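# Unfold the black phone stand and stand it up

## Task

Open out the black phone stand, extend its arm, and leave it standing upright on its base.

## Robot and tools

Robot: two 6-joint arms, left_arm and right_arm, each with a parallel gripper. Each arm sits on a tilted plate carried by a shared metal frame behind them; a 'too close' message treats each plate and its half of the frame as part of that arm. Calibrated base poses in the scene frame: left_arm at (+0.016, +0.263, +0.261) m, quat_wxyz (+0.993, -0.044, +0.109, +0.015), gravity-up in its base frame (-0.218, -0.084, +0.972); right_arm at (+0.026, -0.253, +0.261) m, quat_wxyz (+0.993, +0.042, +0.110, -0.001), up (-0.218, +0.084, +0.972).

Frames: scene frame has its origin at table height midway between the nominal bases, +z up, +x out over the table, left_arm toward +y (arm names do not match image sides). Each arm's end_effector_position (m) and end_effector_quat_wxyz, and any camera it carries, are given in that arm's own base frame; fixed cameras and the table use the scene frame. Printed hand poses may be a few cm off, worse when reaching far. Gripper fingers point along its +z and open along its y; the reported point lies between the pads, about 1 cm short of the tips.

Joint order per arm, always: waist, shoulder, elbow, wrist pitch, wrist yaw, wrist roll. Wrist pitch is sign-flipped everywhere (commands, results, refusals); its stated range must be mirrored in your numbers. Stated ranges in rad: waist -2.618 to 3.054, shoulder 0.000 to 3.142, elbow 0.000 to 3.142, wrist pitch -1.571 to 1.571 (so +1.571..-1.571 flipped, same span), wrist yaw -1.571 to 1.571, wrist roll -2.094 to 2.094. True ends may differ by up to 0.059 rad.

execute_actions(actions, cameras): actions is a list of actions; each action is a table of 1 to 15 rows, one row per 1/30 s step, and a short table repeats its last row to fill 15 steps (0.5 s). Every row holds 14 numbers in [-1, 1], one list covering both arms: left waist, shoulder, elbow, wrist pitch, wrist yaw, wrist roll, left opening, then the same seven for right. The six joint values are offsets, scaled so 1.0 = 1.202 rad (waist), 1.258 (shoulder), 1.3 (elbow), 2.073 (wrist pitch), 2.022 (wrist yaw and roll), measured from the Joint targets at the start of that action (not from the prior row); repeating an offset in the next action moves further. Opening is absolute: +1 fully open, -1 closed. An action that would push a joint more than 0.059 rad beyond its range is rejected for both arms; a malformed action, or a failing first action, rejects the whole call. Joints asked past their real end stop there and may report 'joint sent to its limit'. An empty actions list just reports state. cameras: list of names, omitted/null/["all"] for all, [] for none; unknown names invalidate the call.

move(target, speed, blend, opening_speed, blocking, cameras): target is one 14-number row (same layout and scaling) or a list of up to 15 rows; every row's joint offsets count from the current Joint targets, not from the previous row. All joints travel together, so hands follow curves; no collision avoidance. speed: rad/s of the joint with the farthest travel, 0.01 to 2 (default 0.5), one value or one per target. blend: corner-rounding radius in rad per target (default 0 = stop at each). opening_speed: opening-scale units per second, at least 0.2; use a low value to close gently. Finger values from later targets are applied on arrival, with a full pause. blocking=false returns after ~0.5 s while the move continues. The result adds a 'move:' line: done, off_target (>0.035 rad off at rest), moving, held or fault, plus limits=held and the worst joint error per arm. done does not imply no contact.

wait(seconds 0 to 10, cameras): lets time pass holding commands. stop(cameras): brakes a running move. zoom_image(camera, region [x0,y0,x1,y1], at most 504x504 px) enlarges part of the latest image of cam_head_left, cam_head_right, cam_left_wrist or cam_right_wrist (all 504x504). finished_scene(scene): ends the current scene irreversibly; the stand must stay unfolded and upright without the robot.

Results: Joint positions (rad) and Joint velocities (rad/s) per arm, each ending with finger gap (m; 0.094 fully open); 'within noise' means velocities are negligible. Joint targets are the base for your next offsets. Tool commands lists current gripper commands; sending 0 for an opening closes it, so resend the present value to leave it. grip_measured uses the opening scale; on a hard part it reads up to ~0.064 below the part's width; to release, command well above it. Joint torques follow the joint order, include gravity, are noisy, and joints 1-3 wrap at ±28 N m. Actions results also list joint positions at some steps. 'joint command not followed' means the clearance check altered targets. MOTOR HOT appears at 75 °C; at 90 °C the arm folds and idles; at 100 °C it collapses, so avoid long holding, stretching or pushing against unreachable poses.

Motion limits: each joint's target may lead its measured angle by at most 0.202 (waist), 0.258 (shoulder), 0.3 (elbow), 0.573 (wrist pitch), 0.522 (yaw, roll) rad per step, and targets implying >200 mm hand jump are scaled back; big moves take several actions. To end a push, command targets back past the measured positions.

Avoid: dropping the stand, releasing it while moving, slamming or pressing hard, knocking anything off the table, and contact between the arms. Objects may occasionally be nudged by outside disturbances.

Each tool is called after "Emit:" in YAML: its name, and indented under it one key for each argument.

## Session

Scene 1 done. Scene 2: same task.

Emit:
execute_actions:
  actions: []

Emit:
zoom_image:
  camera: "cam_head_left"
  region: [20, 160, 400, 320]

Emit:
zoom_image:
  camera: "cam_head_right"
  region: [40, 160, 420, 320]

Scene clock: 0.00 s.
left_arm: end_effector_position=(+0.5092, +0.0744, +0.0311) grip_measured=+1.000 end_effector_quat_wxyz=(+0.244, +0.162, +0.952, +0.084) | right_arm: end_effector_position=(+0.1542, +0.3645, +0.0216) grip_measured=+1.000 end_effector_quat_wxyz=(+0.527, -0.529, +0.663, -0.055)
Joint positions: left_arm=[0.139 2.121 1.486 0.414 -0.011 0.48 0.094] | right_arm=[1.498 1.908 0.578 -0.648 0.802 -0.249 0.094]
Joint velocities: within noise
Joint torques (N m): no reading
Heat: left arm: 37 °C; right arm: 38 °C.
Joint targets: left_arm=[0.138 2.117 1.489 0.416 -0.007 0.479] | right_arm=[1.500 1.908 0.580 -0.640 0.805 -0.246]
Tool commands: left_gripper/opening=+1.0 right_gripper/opening=+1.0

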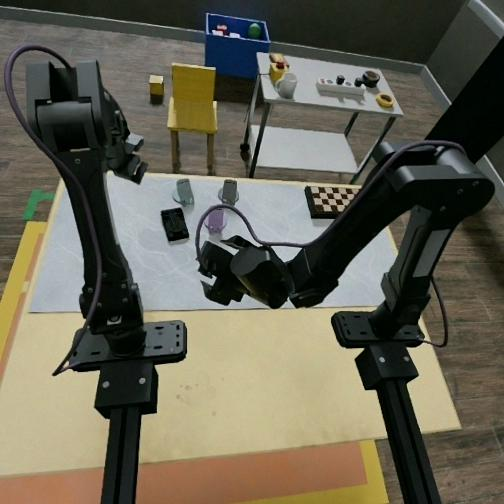

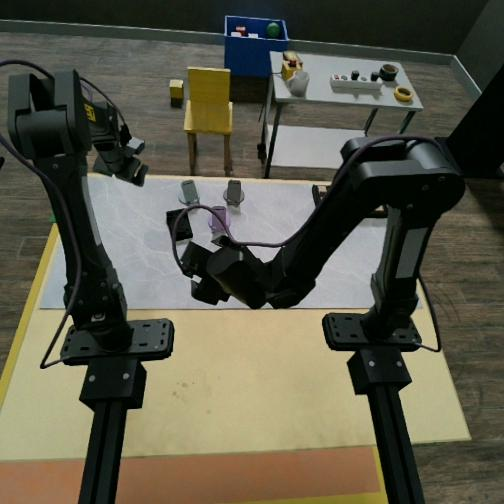

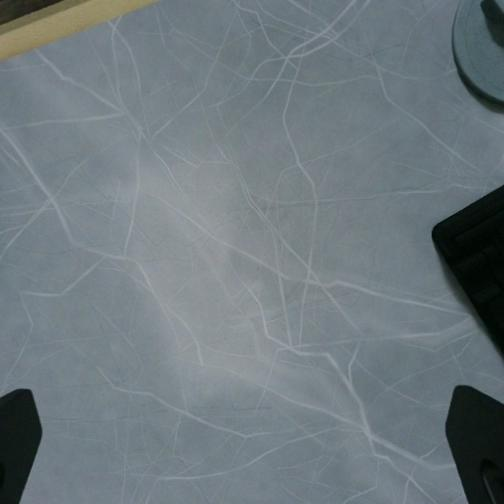

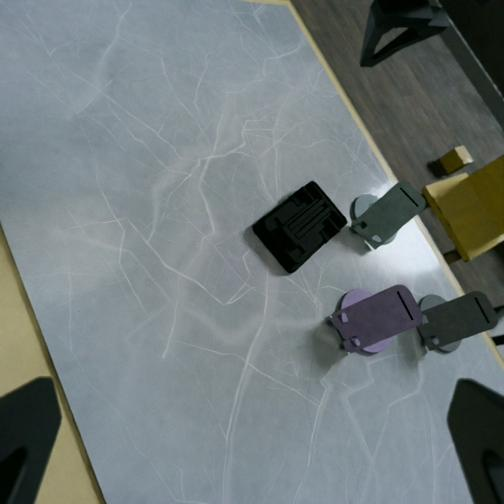

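Scaled by 1.326 from the camera's 504x504 image, which has a finer 720x720 frame.

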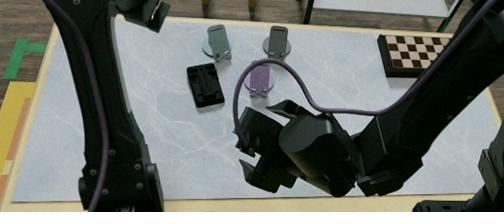

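Scaled by 1.326 from the camera's 504x504 image, which has a finer 720x720 frame.

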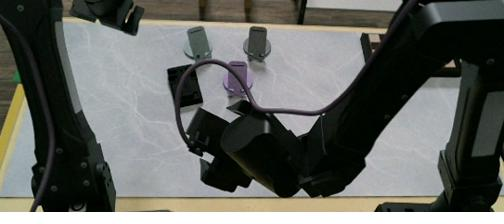

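Emit:
zoom_image:
  camera: "cam_right_wrist"
  region: [230, 160, 370, 300]

Scaled by 3.600 from the camera's 504x504 image, which has a finer 720x720 frame.

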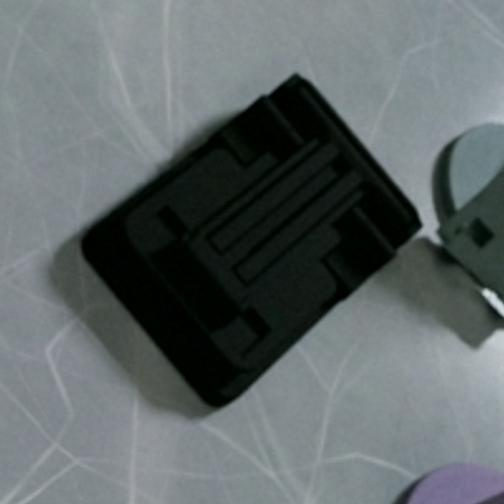

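Emit:
move:
  target: [0,0,0,0,0,0,1.0,-1.0,0.3,0.15,-0.15,-0.5,-0.1,1.0]
  speed: 0.8
  cameras: ["cam_head_left"]

Scene clock: 165.87 s.
left_arm: end_effector_position=(+0.5092, +0.0744, +0.0311) grip_measured=+1.000 end_effector_quat_wxyz=(+0.244, +0.162, +0.952, +0.084) | right_arm: end_effector_position=(+0.4445, +0.1701, -0.0450) grip_measured=+1.000 end_effector_quat_wxyz=(+0.491, -0.355, +0.794, +0.046)
Joint positions: left_arm=[0.139 2.121 1.486 0.414 -0.011 0.48 0.094] | right_arm=[0.293 2.256 0.762 -0.943 -0.189 -0.441 0.094]
Joint velocities: within noise
Joint torques (N m): left_arm=[-0.8 -14.64 5.34 -0.78 0.04 -0.02] | right_arm=[1.84 -7.1 3.96 -1.47 -0.36 -0.1]
Heat: left arm: 50 °C; right arm: 39 °C.
Joint targets: left_arm=[0.138 2.117 1.489 0.416 -0.007 0.479] | right_arm=[0.298 2.285 0.775 -0.951 -0.206 -0.448]
move: done
Images, in order (width x height): cam_head_left 504x504.

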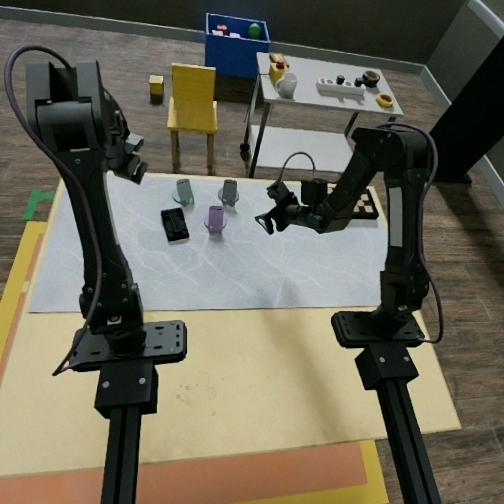

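Emit:
move:
  target: [-0.282,0.166,0.071,0.115,-0.063,-0.425,1.0,-0.091,0.304,0.084,-0.146,-0.508,-0.149,1.0]
  speed: 0.7

Emit:
zoom_image:
  camera: "cam_left_wrist"
  region: [100, 150, 400, 450]

Scene clock: 178.80 s.
left_arm: end_effector_position=(+0.4598, -0.0679, -0.0475) grip_measured=+1.000 end_effector_quat_wxyz=(+0.109, -0.094, +0.989, +0.033) | right_arm: end_effector_position=(+0.3398, +0.2383, -0.0708) grip_measured=+1.000 end_effector_quat_wxyz=(+0.533, -0.577, +0.503, +0.361)
Joint positions: left_arm=[-0.196 2.3 1.561 0.642 -0.124 -0.374 0.094] | right_arm=[0.195 2.637 0.876 -1.251 -1.212 -0.742 0.094]
Joint velocities: within noise
Joint torques (N m): left_arm=[-1.89 -12.03 6.05 -0.05 -0.17 -0.06] | right_arm=[0.87 -7.01 1.4 -1.16 -0.71 -0.14]
Heat: left arm: 50 °C; right arm: 39 °C.
Joint targets: left_arm=[-0.201 2.326 1.582 0.655 -0.135 -0.380] | right_arm=[0.188 2.667 0.885 -1.254 -1.233 -0.749]
move: done

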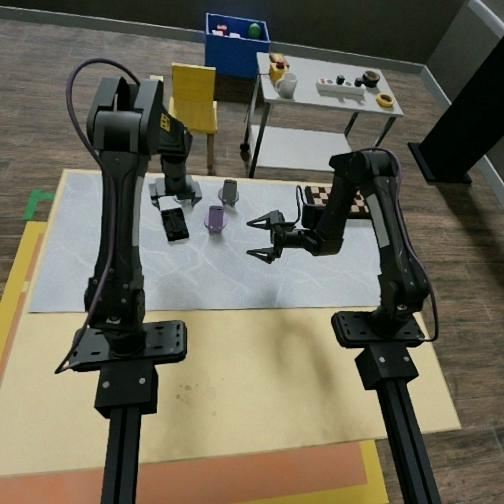

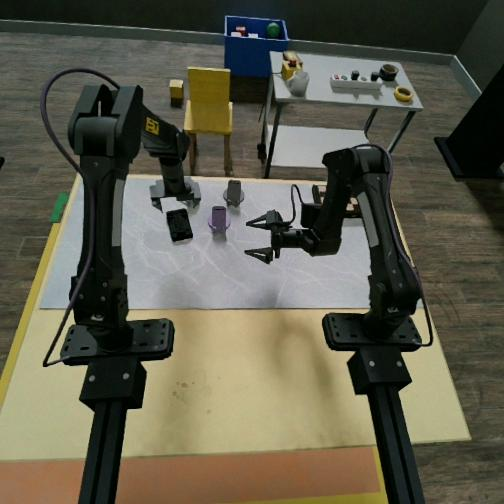

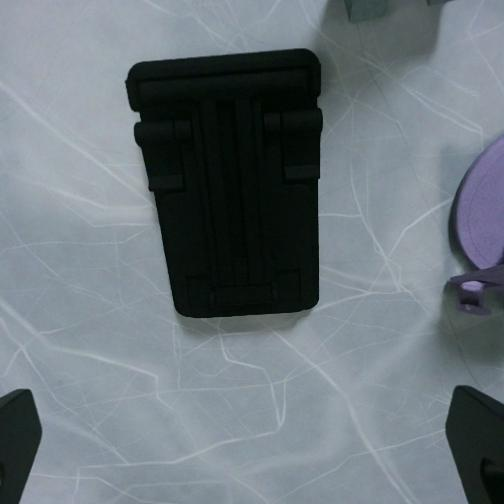

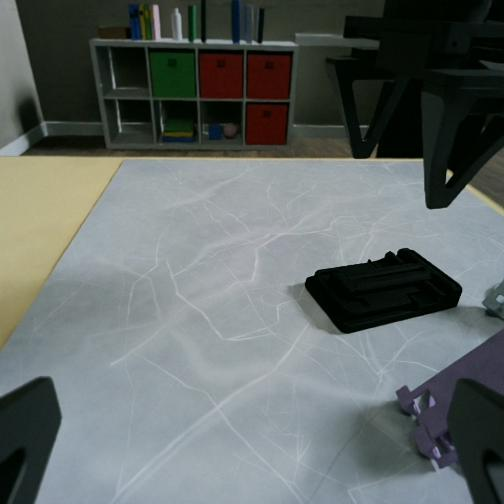

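Scaled by 1.680 from the camera's 504x504 image, which has a finer 720x720 frame.

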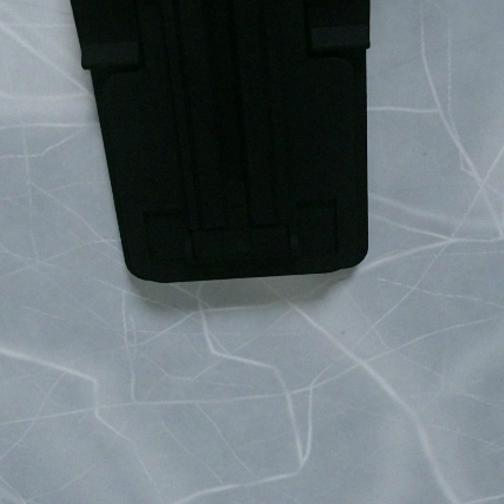

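Emit:
move:
  target: [0.032,0.134,-0.022,-0.099,0.010,-0.016,1.0,0,0,0,0,0,0,1.0]
  speed: 0.3
  cameras: ["cam_left_wrist","cam_right_wrist"]

Scene clock: 208.07 s.
left_arm: end_effector_position=(+0.4709, -0.0575, -0.1159) grip_measured=+1.000 end_effector_quat_wxyz=(+0.113, -0.124, +0.985, +0.029) | right_arm: end_effector_position=(+0.3397, +0.2383, -0.0706) grip_measured=+1.000 end_effector_quat_wxyz=(+0.533, -0.578, +0.502, +0.361)
Joint positions: left_arm=[-0.169 2.472 1.564 0.463 -0.121 -0.406 0.094] | right_arm=[0.195 2.637 0.876 -1.251 -1.213 -0.743 0.094]
Joint velocities: within noise
Joint torques (N m): left_arm=[-1.03 -12.4 3.04 -0.36 0.04 -0.05] | right_arm=[0.83 -6.98 1.44 -1.16 -0.68 -0.11]
Heat: left arm: 50 °C; right arm: 38 °C.
Joint targets: left_arm=[-0.162 2.495 1.553 0.450 -0.114 -0.412] | right_arm=[0.188 2.667 0.885 -1.254 -1.233 -0.749]
move: done
Images, in order (width x height): cam_left_wrist 504x504, cam_right_wrist 504x504.

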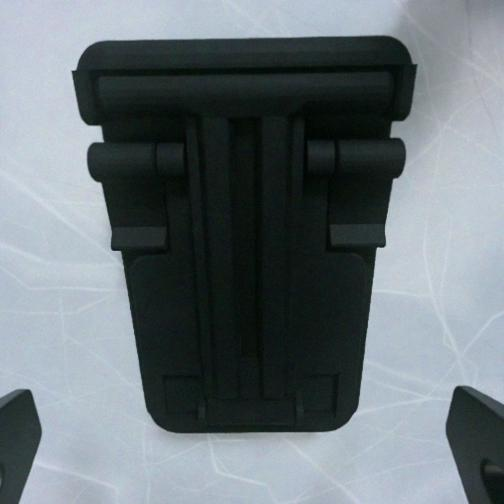

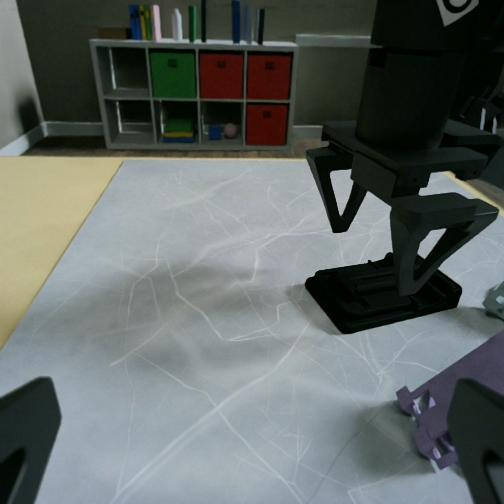

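Emit:
move:
  target: [-0.003,0.0555,-0.010,-0.0425,0.002,0.0,1.0,0,0,0,0,0,0,1.0]
  speed: 0.15
  cameras: ["cam_left_wrist","cam_right_wrist"]

Emit:
zoom_image:
  camera: "cam_right_wrist"
  region: [280, 180, 504, 360]

Scene clock: 217.50 s.
left_arm: end_effector_position=(+0.4694, -0.0579, -0.1454) grip_measured=+1.000 end_effector_quat_wxyz=(+0.115, -0.124, +0.985, +0.027) | right_arm: end_effector_position=(+0.3397, +0.2383, -0.0706) grip_measured=+1.000 end_effector_quat_wxyz=(+0.533, -0.578, +0.502, +0.361)
Joint positions: left_arm=[-0.169 2.538 1.548 0.375 -0.117 -0.407 0.094] | right_arm=[0.195 2.637 0.876 -1.252 -1.213 -0.743 0.094]
Joint velocities: within noise
Joint torques (N m): left_arm=[-1.36 -12.03 2.85 -0.31 0.04 -0.05] | right_arm=[0.8 -6.8 1.36 -1.13 -0.7 -0.11]
Heat: left arm: 50 °C; right arm: 38 °C.
Joint targets: left_arm=[-0.166 2.565 1.540 0.362 -0.111 -0.412] | right_arm=[0.188 2.667 0.885 -1.254 -1.233 -0.749]
move: done
Images, in order (width x height): cam_left_wrist 504x504, cam_right_wrist 504x504.

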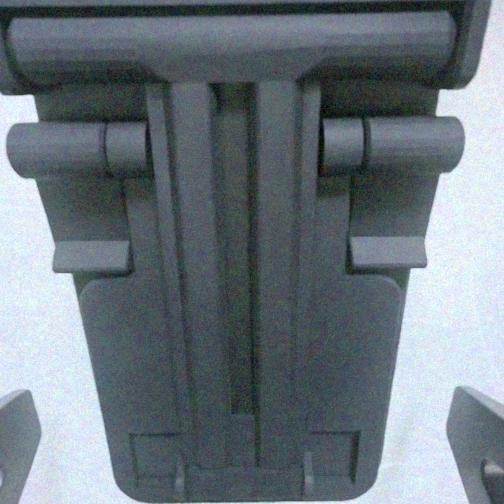

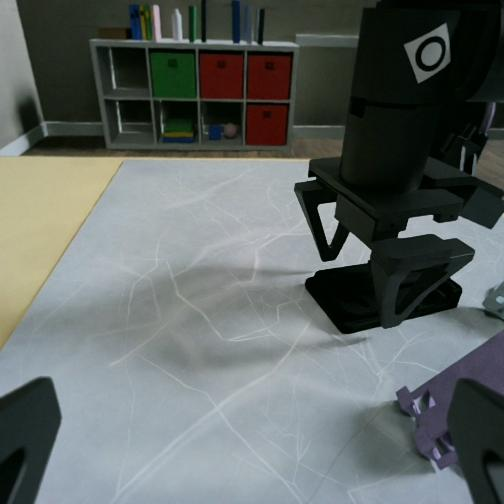

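Scaled by 2.250 from the camera's 504x504 image, which has a finer 720x720 frame.

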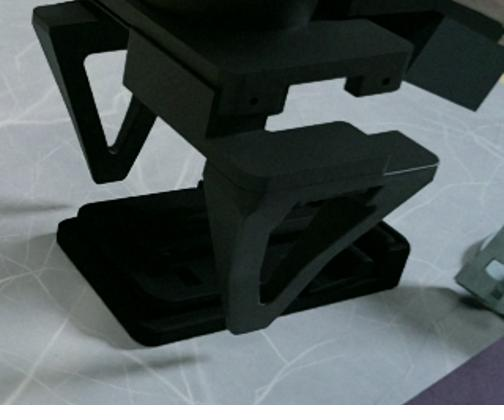

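Emit:
move:
  target: [0,0,0,0,0,0,0.4,0,0,0,0,0,0,1.0]
  opening_speed: 0.3
  cameras: ["cam_left_wrist"]

Scene clock: 224.37 s.
left_arm: end_effector_position=(+0.4698, -0.0581, -0.1453) grip_measured=+0.402 end_effector_quat_wxyz=(+0.116, -0.124, +0.985, +0.026) | right_arm: end_effector_position=(+0.3397, +0.2384, -0.0705) grip_measured=+1.000 end_effector_quat_wxyz=(+0.533, -0.578, +0.502, +0.361)
Joint positions: left_arm=[-0.169 2.538 1.548 0.373 -0.117 -0.407 0.066] | right_arm=[0.195 2.637 0.876 -1.252 -1.213 -0.743 0.094]
Joint velocities: within noise
Joint torques (N m): left_arm=[-1.22 -12.29 2.96 -0.36 0.03 -0.05] | right_arm=[0.8 -6.91 1.54 -1.12 -0.68 -0.07]
Heat: left arm: 50 °C; right arm: 38 °C.
Joint targets: left_arm=[-0.166 2.565 1.540 0.361 -0.111 -0.412] | right_arm=[0.188 2.667 0.885 -1.254 -1.233 -0.749]
move: done
Images, in order (width x height): cam_left_wrist 504x504.

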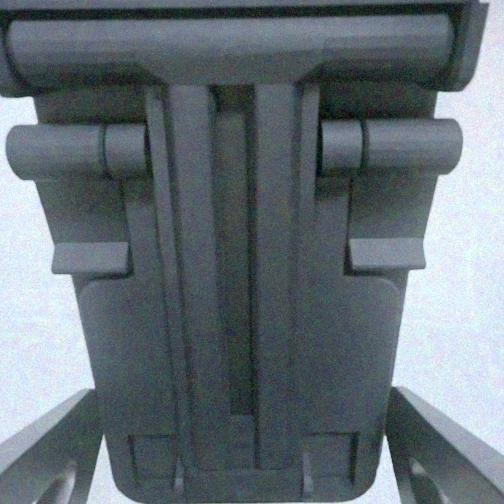

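Passing the base width; good. Close further.

Emit:
move:
  target: [0,0,0,0,0,0,0.1,0,0,0,0,0,0,1.0]
  opening_speed: 0.2
  cameras: ["cam_left_wrist"]

Scene clock: 231.70 s.
left_arm: end_effector_position=(+0.4699, -0.0581, -0.1453) grip_measured=+0.302 end_effector_quat_wxyz=(+0.116, -0.124, +0.985, +0.026) | right_arm: end_effector_position=(+0.3397, +0.2384, -0.0705) grip_measured=+1.000 end_effector_quat_wxyz=(+0.533, -0.578, +0.502, +0.361)
Joint positions: left_arm=[-0.169 2.538 1.548 0.373 -0.117 -0.407 0.061] | right_arm=[0.195 2.637 0.876 -1.252 -1.213 -0.743 0.094]
Joint velocities: within noise
Joint torques (N m): left_arm=[-1.29 -12.12 3.03 -0.32 0.02 -0.05] | right_arm=[0.81 -6.98 1.31 -1.1 -0.65 -0.11]
Heat: left arm: 49 °C; right arm: 38 °C.
Joint targets: left_arm=[-0.166 2.565 1.540 0.361 -0.111 -0.412] | right_arm=[0.188 2.667 0.885 -1.254 -1.233 -0.749]
move: done
Images, in order (width x height): cam_left_wrist 504x504.

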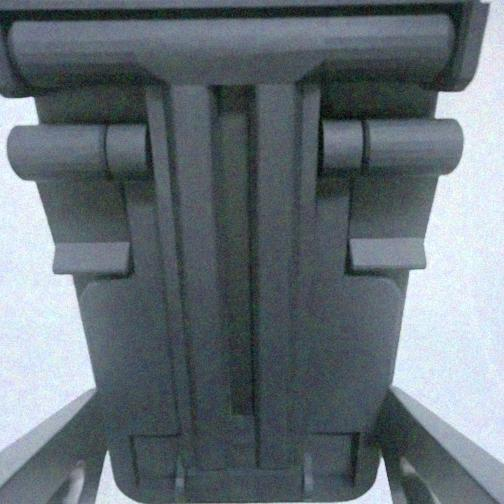

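Emit:
move:
  target:
    - [-0.025,-0.2266,0.024,0.142,-0.005,0,0.1,0,0,0,0,0,0,1.0]
    - [-0.182,-0.5405,-0.412,0.060,-0.029,-0.741,0.1,0,0,0,0,0,0,1.0]
  speed: 0.5
  blend: [0.05,0]

Emit:
zoom_image:
  camera: "cam_right_wrist"
  region: [100, 100, 504, 504]

Scene clock: 258.70 s.
left_arm: end_effector_position=(+0.3384, -0.1023, -0.0298) grip_measured=+0.302 end_effector_quat_wxyz=(-0.107, +0.693, -0.711, +0.050) | right_arm: end_effector_position=(+0.3397, +0.2384, -0.0705) grip_measured=+1.000 end_effector_quat_wxyz=(+0.533, -0.578, +0.502, +0.361)
Joint positions: left_arm=[-0.373 1.914 1.014 0.49 -0.152 -1.904 0.061] | right_arm=[0.195 2.637 0.876 -1.252 -1.213 -0.743 0.094]
Joint velocities: within noise
Joint torques (N m): left_arm=[-2.43 -13.19 3.11 -0.26 -0.22 -0.03] | right_arm=[0.85 -6.93 1.51 -1.15 -0.68 -0.11]
Heat: left arm: 48 °C; right arm: 38 °C.
Joint targets: left_arm=[-0.385 1.884 1.005 0.486 -0.169 -1.911] | right_arm=[0.188 2.667 0.885 -1.254 -1.233 -0.749]
move: done

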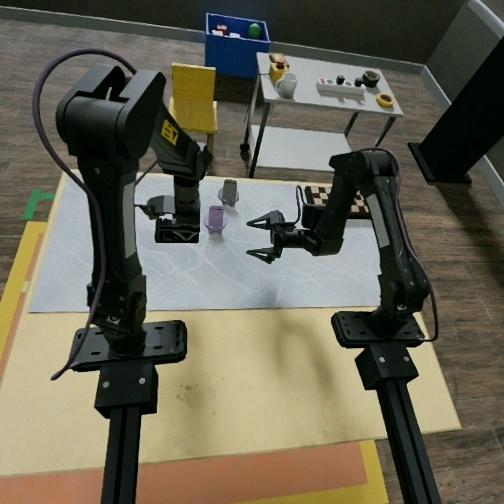

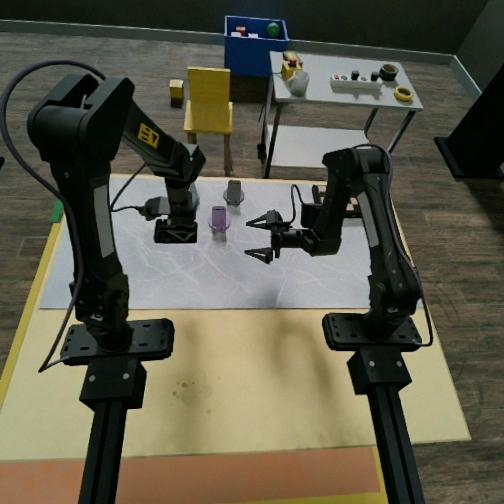

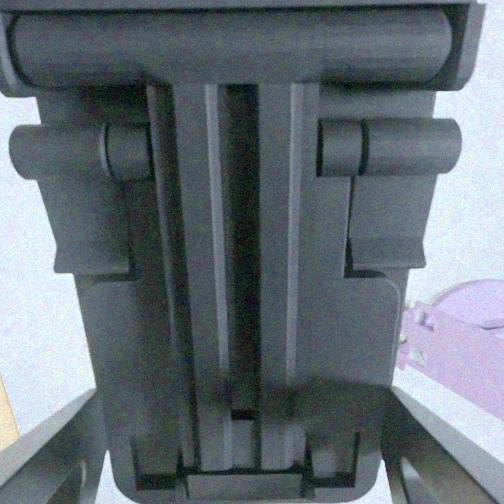

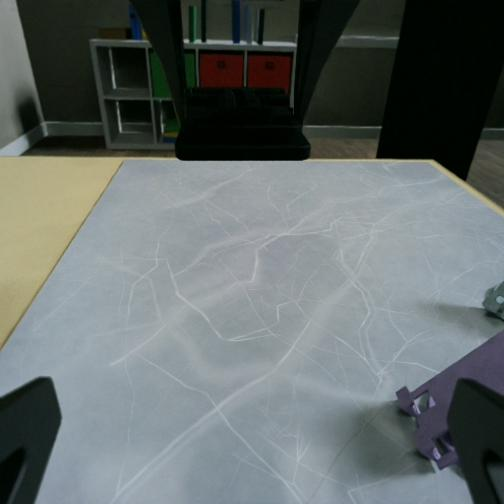

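Scaled by 1.248 from the camera's 504x504 image, which has a finer 720x720 frame.

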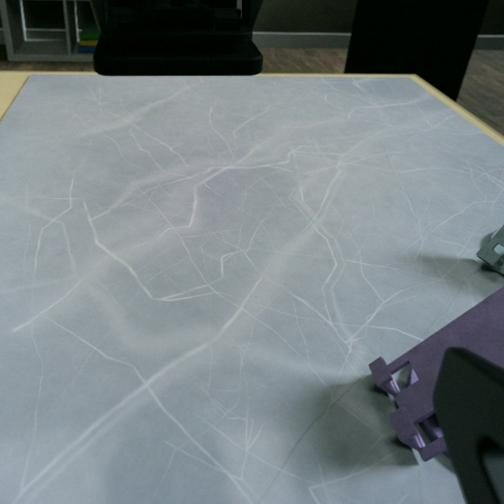

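Emit:
move:
  target: [0,0,0,0,0,0,0.1,0.236,0.114,0.234,-0.055,0.09,0.150,1.0]
  speed: 0.4
  cameras: ["cam_right_wrist","cam_head_right"]

Emit:
zoom_image:
  camera: "cam_right_wrist"
  region: [100, 0, 404, 304]

Scene clock: 300.33 s.
left_arm: end_effector_position=(+0.3386, -0.1023, -0.0297) grip_measured=+0.302 end_effector_quat_wxyz=(-0.107, +0.693, -0.711, +0.050) | right_arm: end_effector_position=(+0.3519, +0.3547, -0.0687) grip_measured=+1.000 end_effector_quat_wxyz=(-0.533, +0.582, -0.466, -0.399)
Joint positions: left_arm=[-0.373 1.914 1.014 0.489 -0.153 -1.905 0.061] | right_arm=[0.472 2.774 1.18 -1.365 -1.055 -0.454 0.094]
Joint velocities: within noise
Joint torques (N m): left_arm=[-2.62 -13.16 3.19 -0.25 -0.19 -0.03] | right_arm=[2.14 -8.06 3 -1.41 -0.24 0.02]
Heat: left arm: 47 °C; right arm: 38 °C.
Joint targets: left_arm=[-0.385 1.884 1.005 0.486 -0.169 -1.911] | right_arm=[0.472 2.811 1.189 -1.368 -1.051 -0.446]
move: off_target (right_arm); right_arm: the shoulder is farthest, 0.037 rad from its target
Images, in order (width x height): cam_head_right 504x504, cam_right_wrist 504x504.

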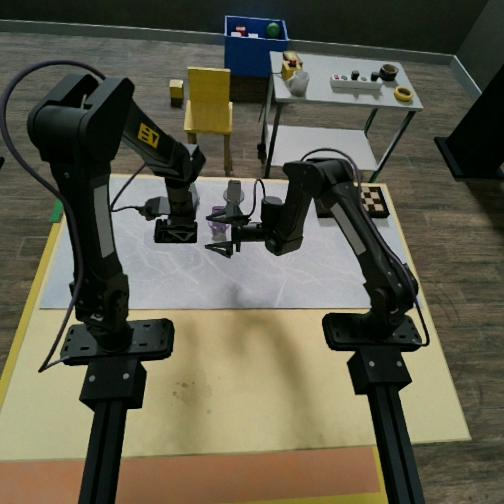

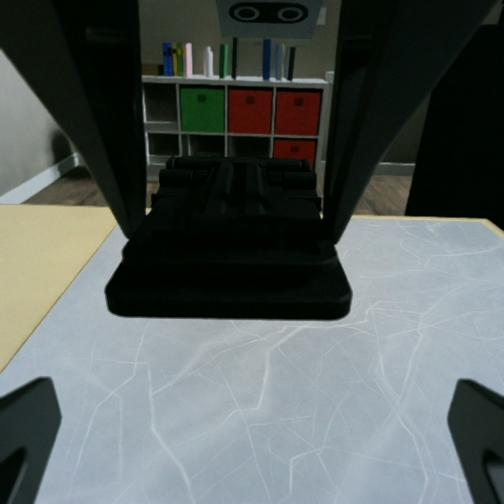

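Scaled by 1.658 from the camera's 504x504 image, which has a finer 720x720 frame.

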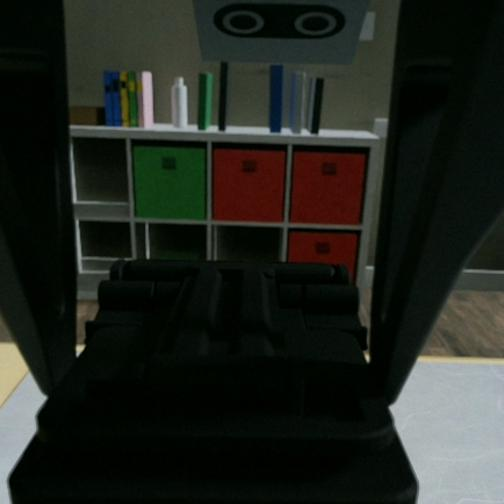

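Emit:
move:
  target:
    - [0,0,0,0,0,0,0.1,0.026,0.0,0.004,0.006,0.003,0.0135,1.0]
    - [0,0,0,0,0,0,0.1,0.083,0.0687,0.104,-0.0374,0.0287,0.0653,1.0]
  speed: 0.15
  blend: [0.01,0]
  cameras: ["cam_right_wrist","cam_left_wrist"]

Emit:
zoom_image:
  camera: "cam_right_wrist"
  region: [0, 100, 504, 504]

Scene clock: 326.43 s.
left_arm: end_effector_position=(+0.3387, -0.1023, -0.0297) grip_measured=+0.302 end_effector_quat_wxyz=(-0.107, +0.693, -0.711, +0.051) | right_arm: end_effector_position=(+0.3470, +0.3964, -0.0697) grip_measured=+1.000 end_effector_quat_wxyz=(+0.540, -0.568, +0.454, +0.424)
Joint positions: left_arm=[-0.373 1.914 1.014 0.489 -0.153 -1.905 0.061] | right_arm=[0.561 2.861 1.311 -1.442 -0.999 -0.321 0.094]
Joint velocities: within noise
Joint torques (N m): left_arm=[-2.66 -13.35 3.28 -0.29 -0.17 -0.07] | right_arm=[3.04 -8.44 3.9 -1.47 -0.13 0.04]
Heat: left arm: 47 °C; right arm: 41 °C.
Joint targets: left_arm=[-0.385 1.884 1.005 0.486 -0.169 -1.910] | right_arm=[0.572 2.897 1.324 -1.445 -0.993 -0.314]
move: off_target (right_arm); right_arm: the shoulder is farthest, 0.037 rad from its target
Images, in order (width x height): cam_left_wrist 504x504, cam_right_wrist 504x504.

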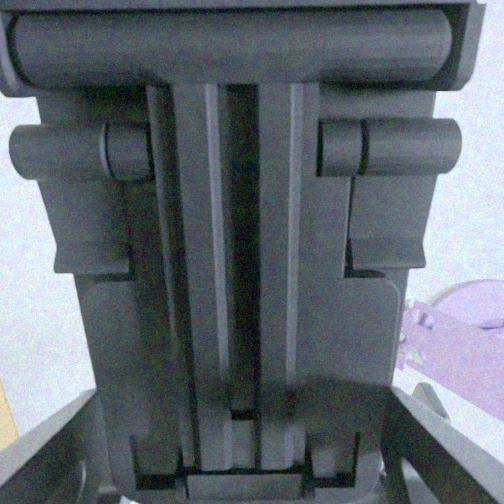

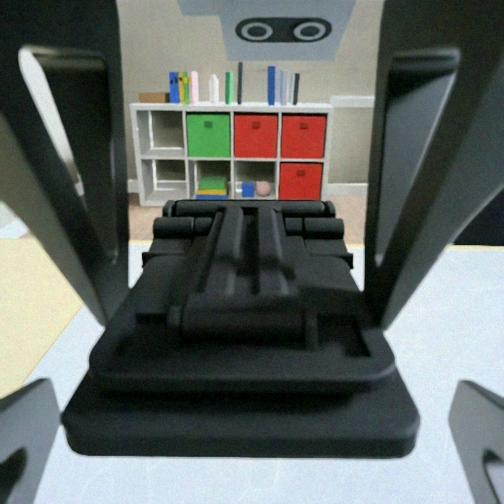

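Scaled by 1.000.

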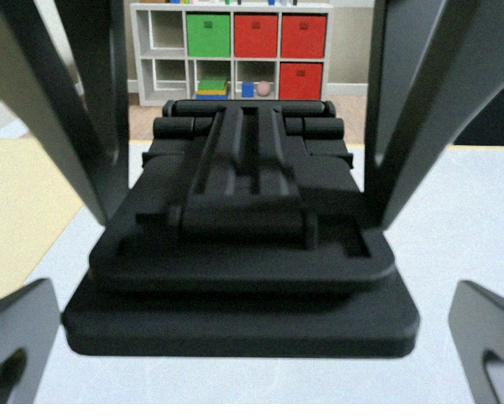

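Emit:
move:
  target: [0,0,0,0,0,0,0.1,0.0524,0.0787,0.123,-0.024,0.024,0.0465,1.0]
  speed: 0.12
  cameras: ["cam_right_wrist","cam_left_wrist"]

Scene clock: 335.40 s.
left_arm: end_effector_position=(+0.3388, -0.1024, -0.0297) grip_measured=+0.302 end_effector_quat_wxyz=(-0.107, +0.693, -0.711, +0.051) | right_arm: end_effector_position=(+0.3479, +0.4298, -0.0720) grip_measured=+1.000 end_effector_quat_wxyz=(+0.553, -0.554, +0.438, +0.441)
Joint positions: left_arm=[-0.373 1.914 1.014 0.488 -0.153 -1.905 0.061] | right_arm=[0.623 2.958 1.47 -1.491 -0.952 -0.227 0.094]
Joint velocities: within noise
Joint torques (N m): left_arm=[-2.41 -13.24 3.32 -0.3 -0.15 -0.08] | right_arm=[3.38 -8.73 4.51 -1.52 -0.08 0.02]
Heat: left arm: 47 °C; right arm: 41 °C.
Joint targets: left_arm=[-0.385 1.884 1.005 0.486 -0.169 -1.910] | right_arm=[0.635 2.996 1.484 -1.495 -0.945 -0.220]
move: off_target (right_arm); right_arm: the shoulder is farthest, 0.038 rad from its target
Images, in order (width x height): cam_left_wrist 504x504, cam_right_wrist 504x504.

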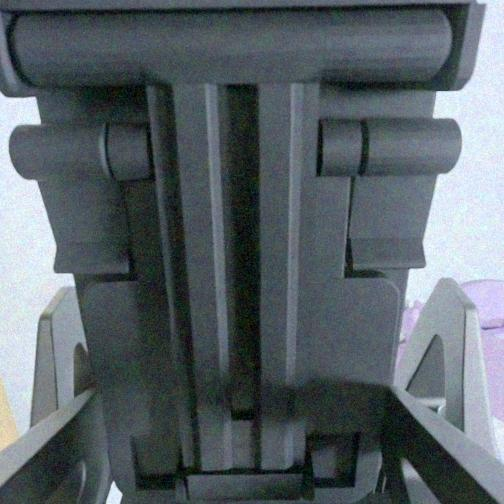

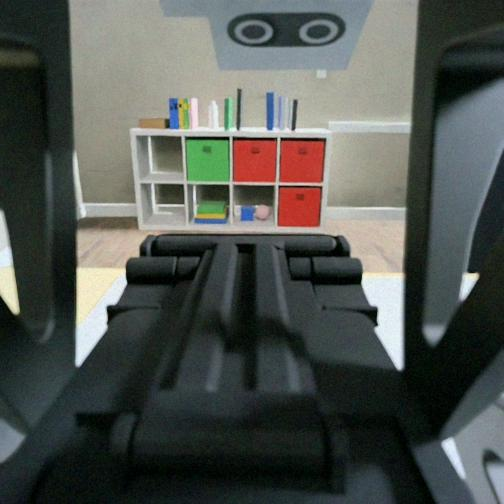

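Emit:
move:
  target: [0,0,0,0,0,0,0.1,0,0,0,0,0,0,0.27]
  opening_speed: 0.4

Scene clock: 368.67 s.
left_arm: end_effector_position=(+0.3417, -0.1024, -0.0290) grip_measured=+0.302 end_effector_quat_wxyz=(-0.112, +0.693, -0.710, +0.055) | right_arm: end_effector_position=(+0.3478, +0.4299, -0.0722) grip_measured=+0.488 end_effector_quat_wxyz=(+0.554, -0.554, +0.438, +0.441)
Joint positions: left_arm=[-0.373 1.914 1.014 0.477 -0.159 -1.905 0.061] | right_arm=[0.623 2.959 1.47 -1.493 -0.951 -0.227 0.07]
Joint velocities: within noise
Joint torques (N m): left_arm=[-2.52 -13.24 3.25 -0.17 -0.15 0] | right_arm=[3.34 -8.76 4.45 -1.49 -0.08 0.05]
Heat: left arm: 47 °C; right arm: 42 °C.
Joint targets: left_arm=[-0.385 1.884 1.005 0.486 -0.169 -1.910] | right_arm=[0.635 2.996 1.484 -1.495 -0.945 -0.220]
move: off_target (right_arm); right_arm: the shoulder is farthest, 0.037 rad from its target

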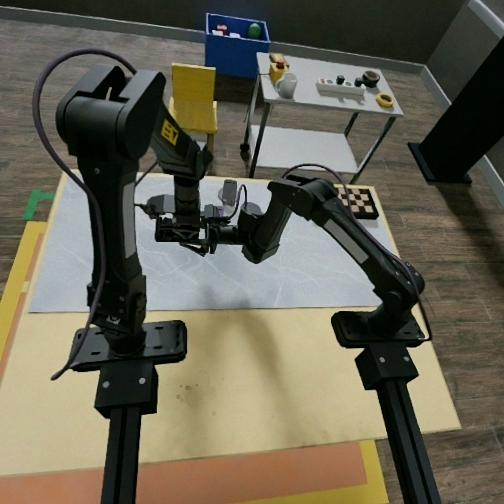

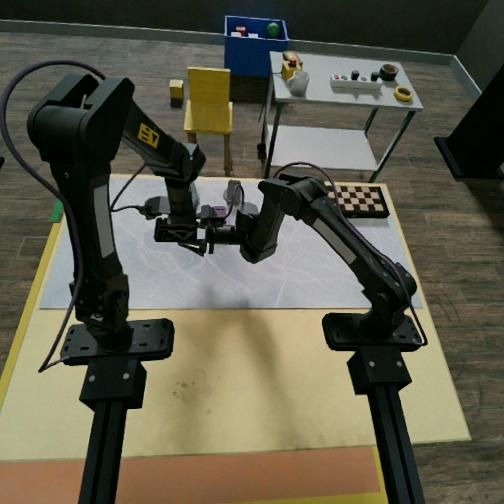

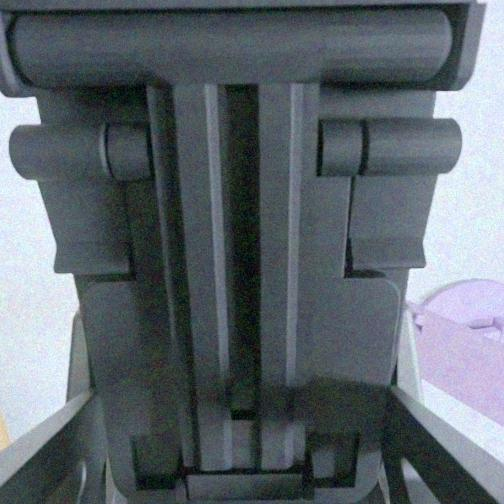

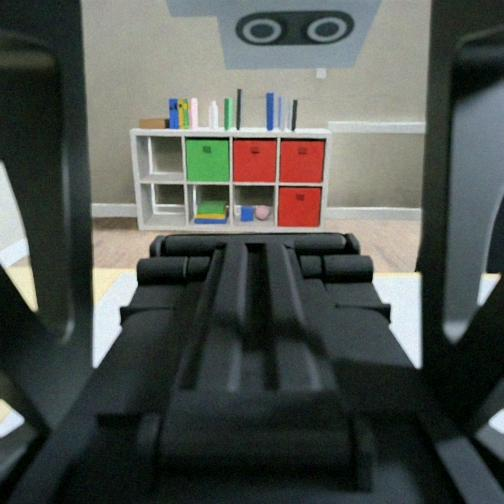

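Emit:
move:
  target: [0.013,-0.062,0.005,0.038,0.0015,0.008,0.1,0,0,0,0,0,0,0.27]
  speed: 0.15

Emit:
zoom_image:
  camera: "cam_head_right"
  region: [130, 160, 260, 290]

Scene clock: 438.90 s.
left_arm: end_effector_position=(+0.3405, -0.1012, -0.0120) grip_measured=+0.301 end_effector_quat_wxyz=(-0.117, +0.691, -0.710, +0.061) | right_arm: end_effector_position=(+0.3466, +0.4348, -0.0572) grip_measured=+0.488 end_effector_quat_wxyz=(+0.572, -0.551, +0.416, +0.444)
Joint positions: left_arm=[-0.373 1.858 1.014 0.516 -0.162 -1.9 0.061] | right_arm=[0.632 2.959 1.486 -1.556 -0.951 -0.196 0.07]
Joint velocities: within noise
Joint torques (N m): left_arm=[-1.17 -15.02 3.92 0.23 -0.05 0.06] | right_arm=[2.69 -8.95 3.17 -0.85 0.02 -0.27]
Heat: left arm: 48 °C; right arm: 46 °C.
Joint targets: left_arm=[-0.369 1.807 1.011 0.565 -0.166 -1.894] | right_arm=[0.635 2.996 1.484 -1.495 -0.945 -0.220]
move: off_target (left_arm, right_arm); left_arm: the shoulder is farthest, 0.052 rad from its target; right_arm: the wrist pitch is farthest, 0.061 rad from its target

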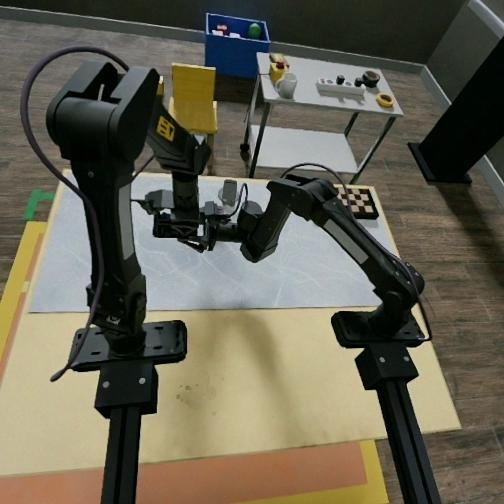

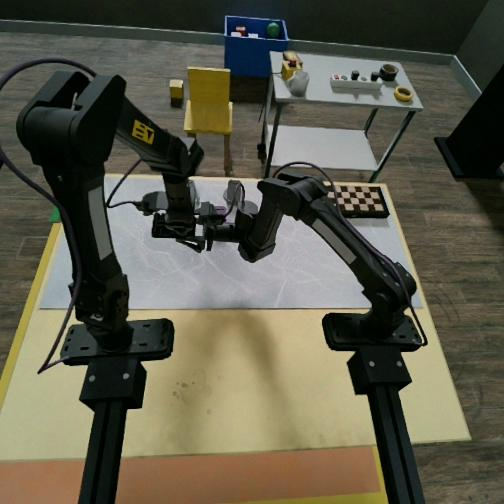

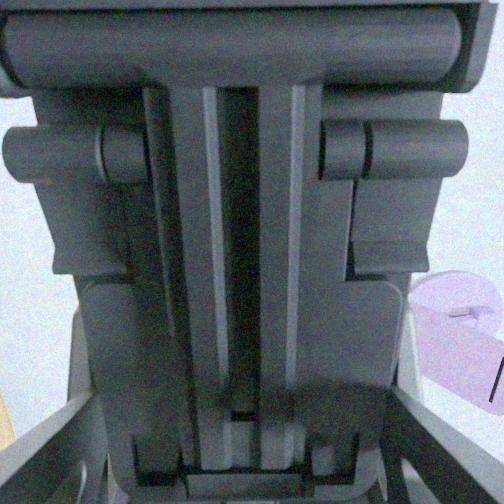

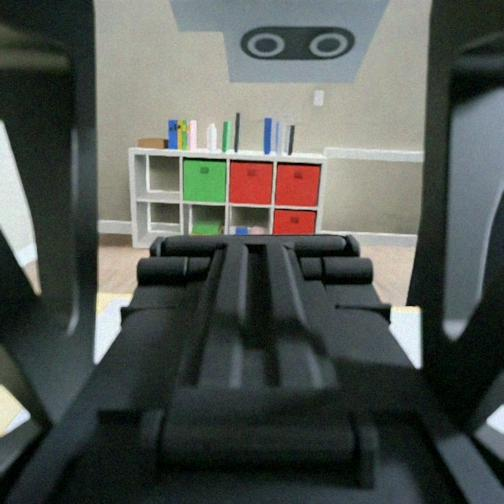

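Scaled by 3.877 from the camera's 504x504 image, which has a finer 720x720 frame.

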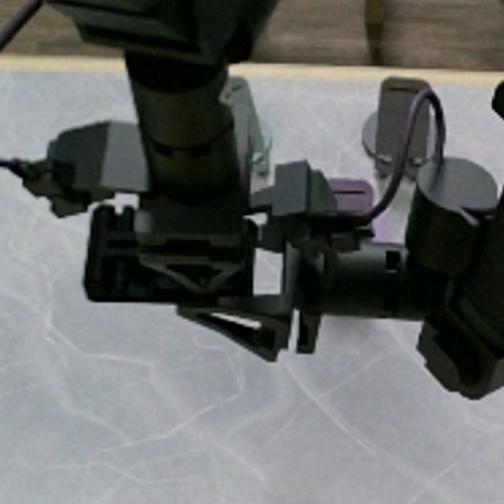

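Emit:
move:
  target: [0,0,0,0,0,0,0.1,0,0,0,0.1,0,0,0.27]
  speed: 0.2

Emit:
zoom_image:
  camera: "cam_head_right"
  region: [130, 160, 260, 290]

Scene clock: 450.87 s.
left_arm: end_effector_position=(+0.3376, -0.0966, -0.0141) grip_measured=+0.301 end_effector_quat_wxyz=(-0.117, +0.697, -0.706, +0.055) | right_arm: end_effector_position=(+0.3446, +0.4385, -0.0676) grip_measured=+0.488 end_effector_quat_wxyz=(+0.549, -0.557, +0.430, +0.452)
Joint positions: left_arm=[-0.366 1.858 1.007 0.521 -0.167 -1.907 0.061] | right_arm=[0.637 2.959 1.498 -1.478 -0.966 -0.211 0.07]
Joint velocities: within noise
Joint torques (N m): left_arm=[-1.65 -14.97 4.45 0.17 -0.01 0.16] | right_arm=[2.37 -9.01 2.24 0.37 0.12 -0.11]
Heat: left arm: 49 °C; right arm: 47 °C.
Joint targets: left_arm=[-0.369 1.807 1.011 0.565 -0.166 -1.894] | right_arm=[0.635 2.996 1.484 -1.288 -0.945 -0.220]
move: off_target (left_arm, right_arm); left_arm: the shoulder is farthest, 0.051 rad from its target; right_arm: the wrist pitch is farthest, 0.191 rad from its target

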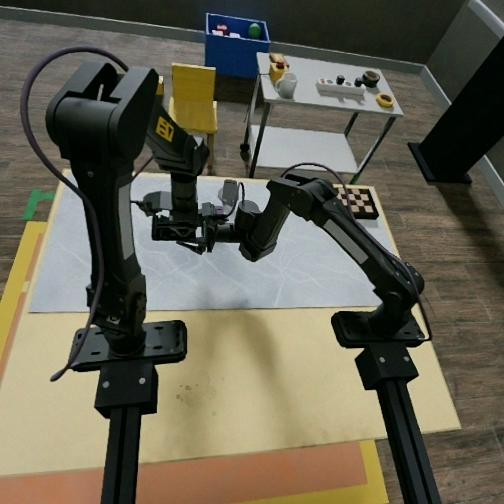

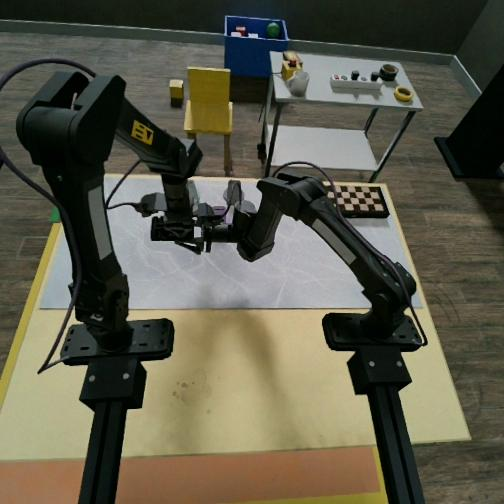

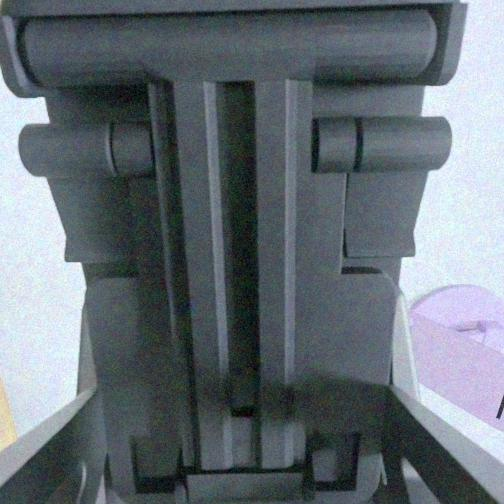

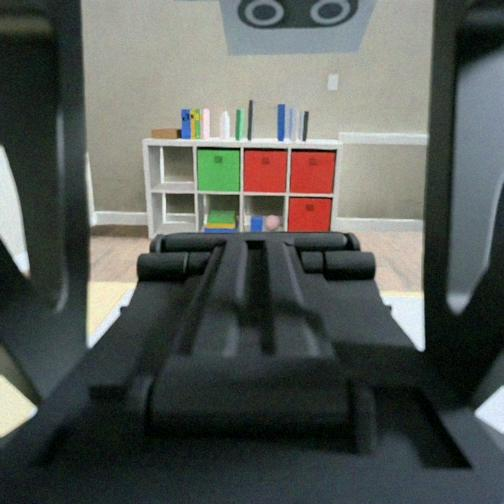

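Scaled by 3.877 from the camera's 504x504 image, which has a finer 720x720 frame.

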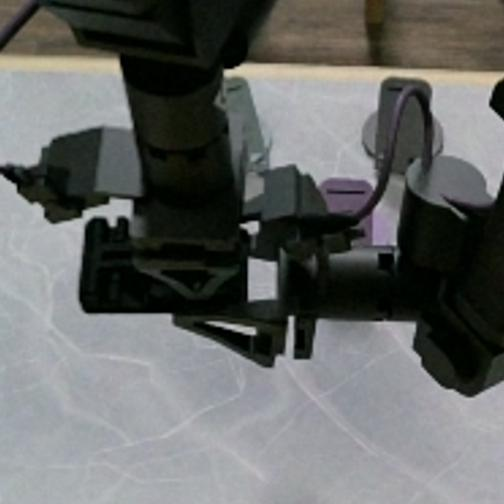

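Emit:
move:
  target: [0.014,-0.028,0,0.016,0.002,0.008,0.1,0,0,0,0.06,0,0,0.27]
  speed: 0.2

Emit:
zoom_image:
  camera: "cam_right_wrist"
  region: [0, 0, 504, 504]

Scene clock: 459.17 s.
left_arm: end_effector_position=(+0.3332, -0.0894, -0.0118) grip_measured=+0.299 end_effector_quat_wxyz=(-0.110, +0.704, -0.701, +0.046) | right_arm: end_effector_position=(+0.3423, +0.4424, -0.0775) grip_measured=+0.488 end_effector_quat_wxyz=(-0.521, +0.565, -0.447, -0.458)
Joint positions: left_arm=[-0.347 1.846 1.007 0.553 -0.16 -1.908 0.061] | right_arm=[0.643 2.949 1.505 -1.376 -0.979 -0.237 0.07]
Joint velocities: within noise
Joint torques (N m): left_arm=[-1.7 -17.13 4.49 0.26 -0.07 0.32] | right_arm=[2 -8.36 1.77 0.57 0.21 0.2]
Heat: left arm: 49 °C; right arm: 47 °C.
Joint targets: left_arm=[-0.353 1.771 1.011 0.598 -0.162 -1.878] | right_arm=[0.635 2.996 1.484 -1.163 -0.945 -0.220]
move: off_target (left_arm, right_arm); left_arm: the shoulder is farthest, 0.075 rad from its target; right_arm: the wrist pitch is farthest, 0.213 rad from its target

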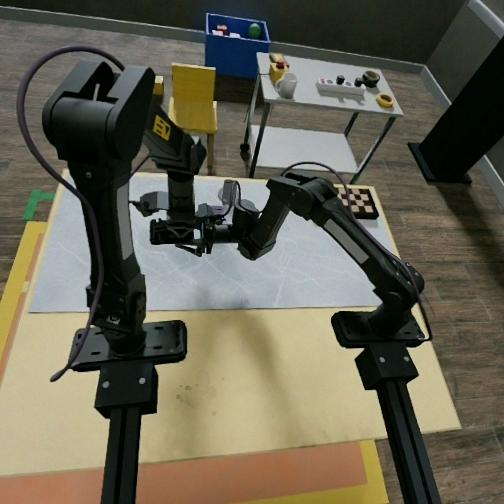

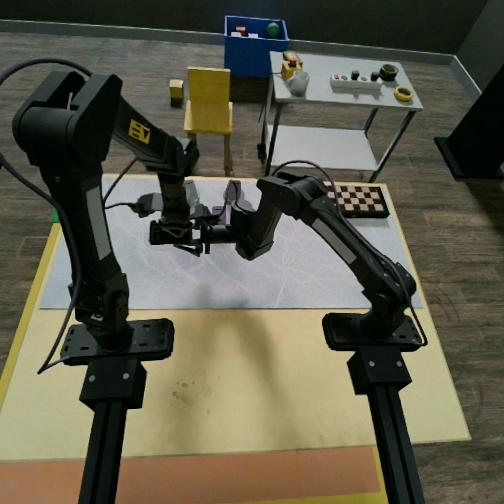

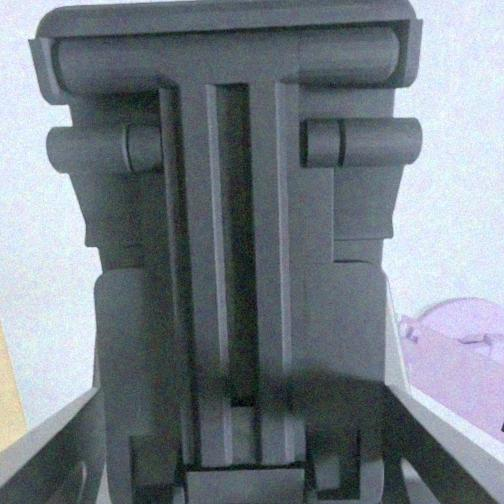

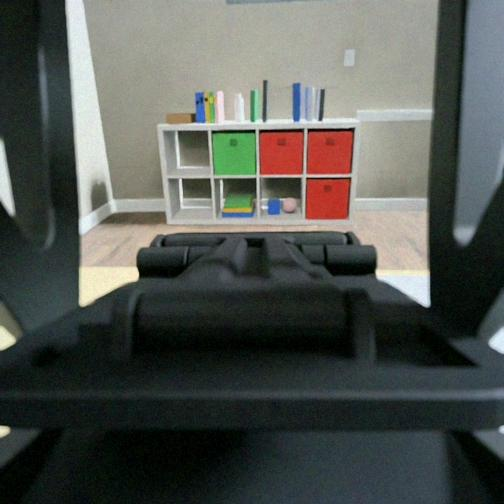

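Scaled by 1.000.

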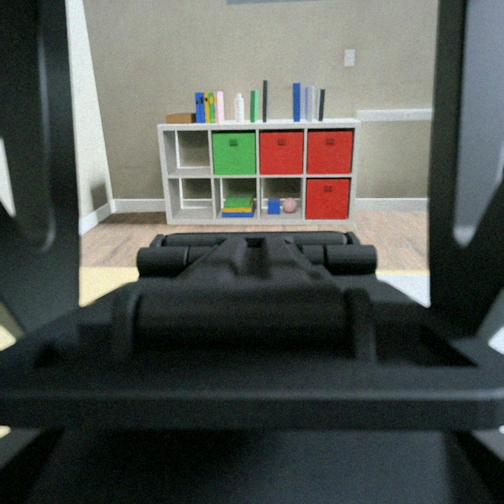

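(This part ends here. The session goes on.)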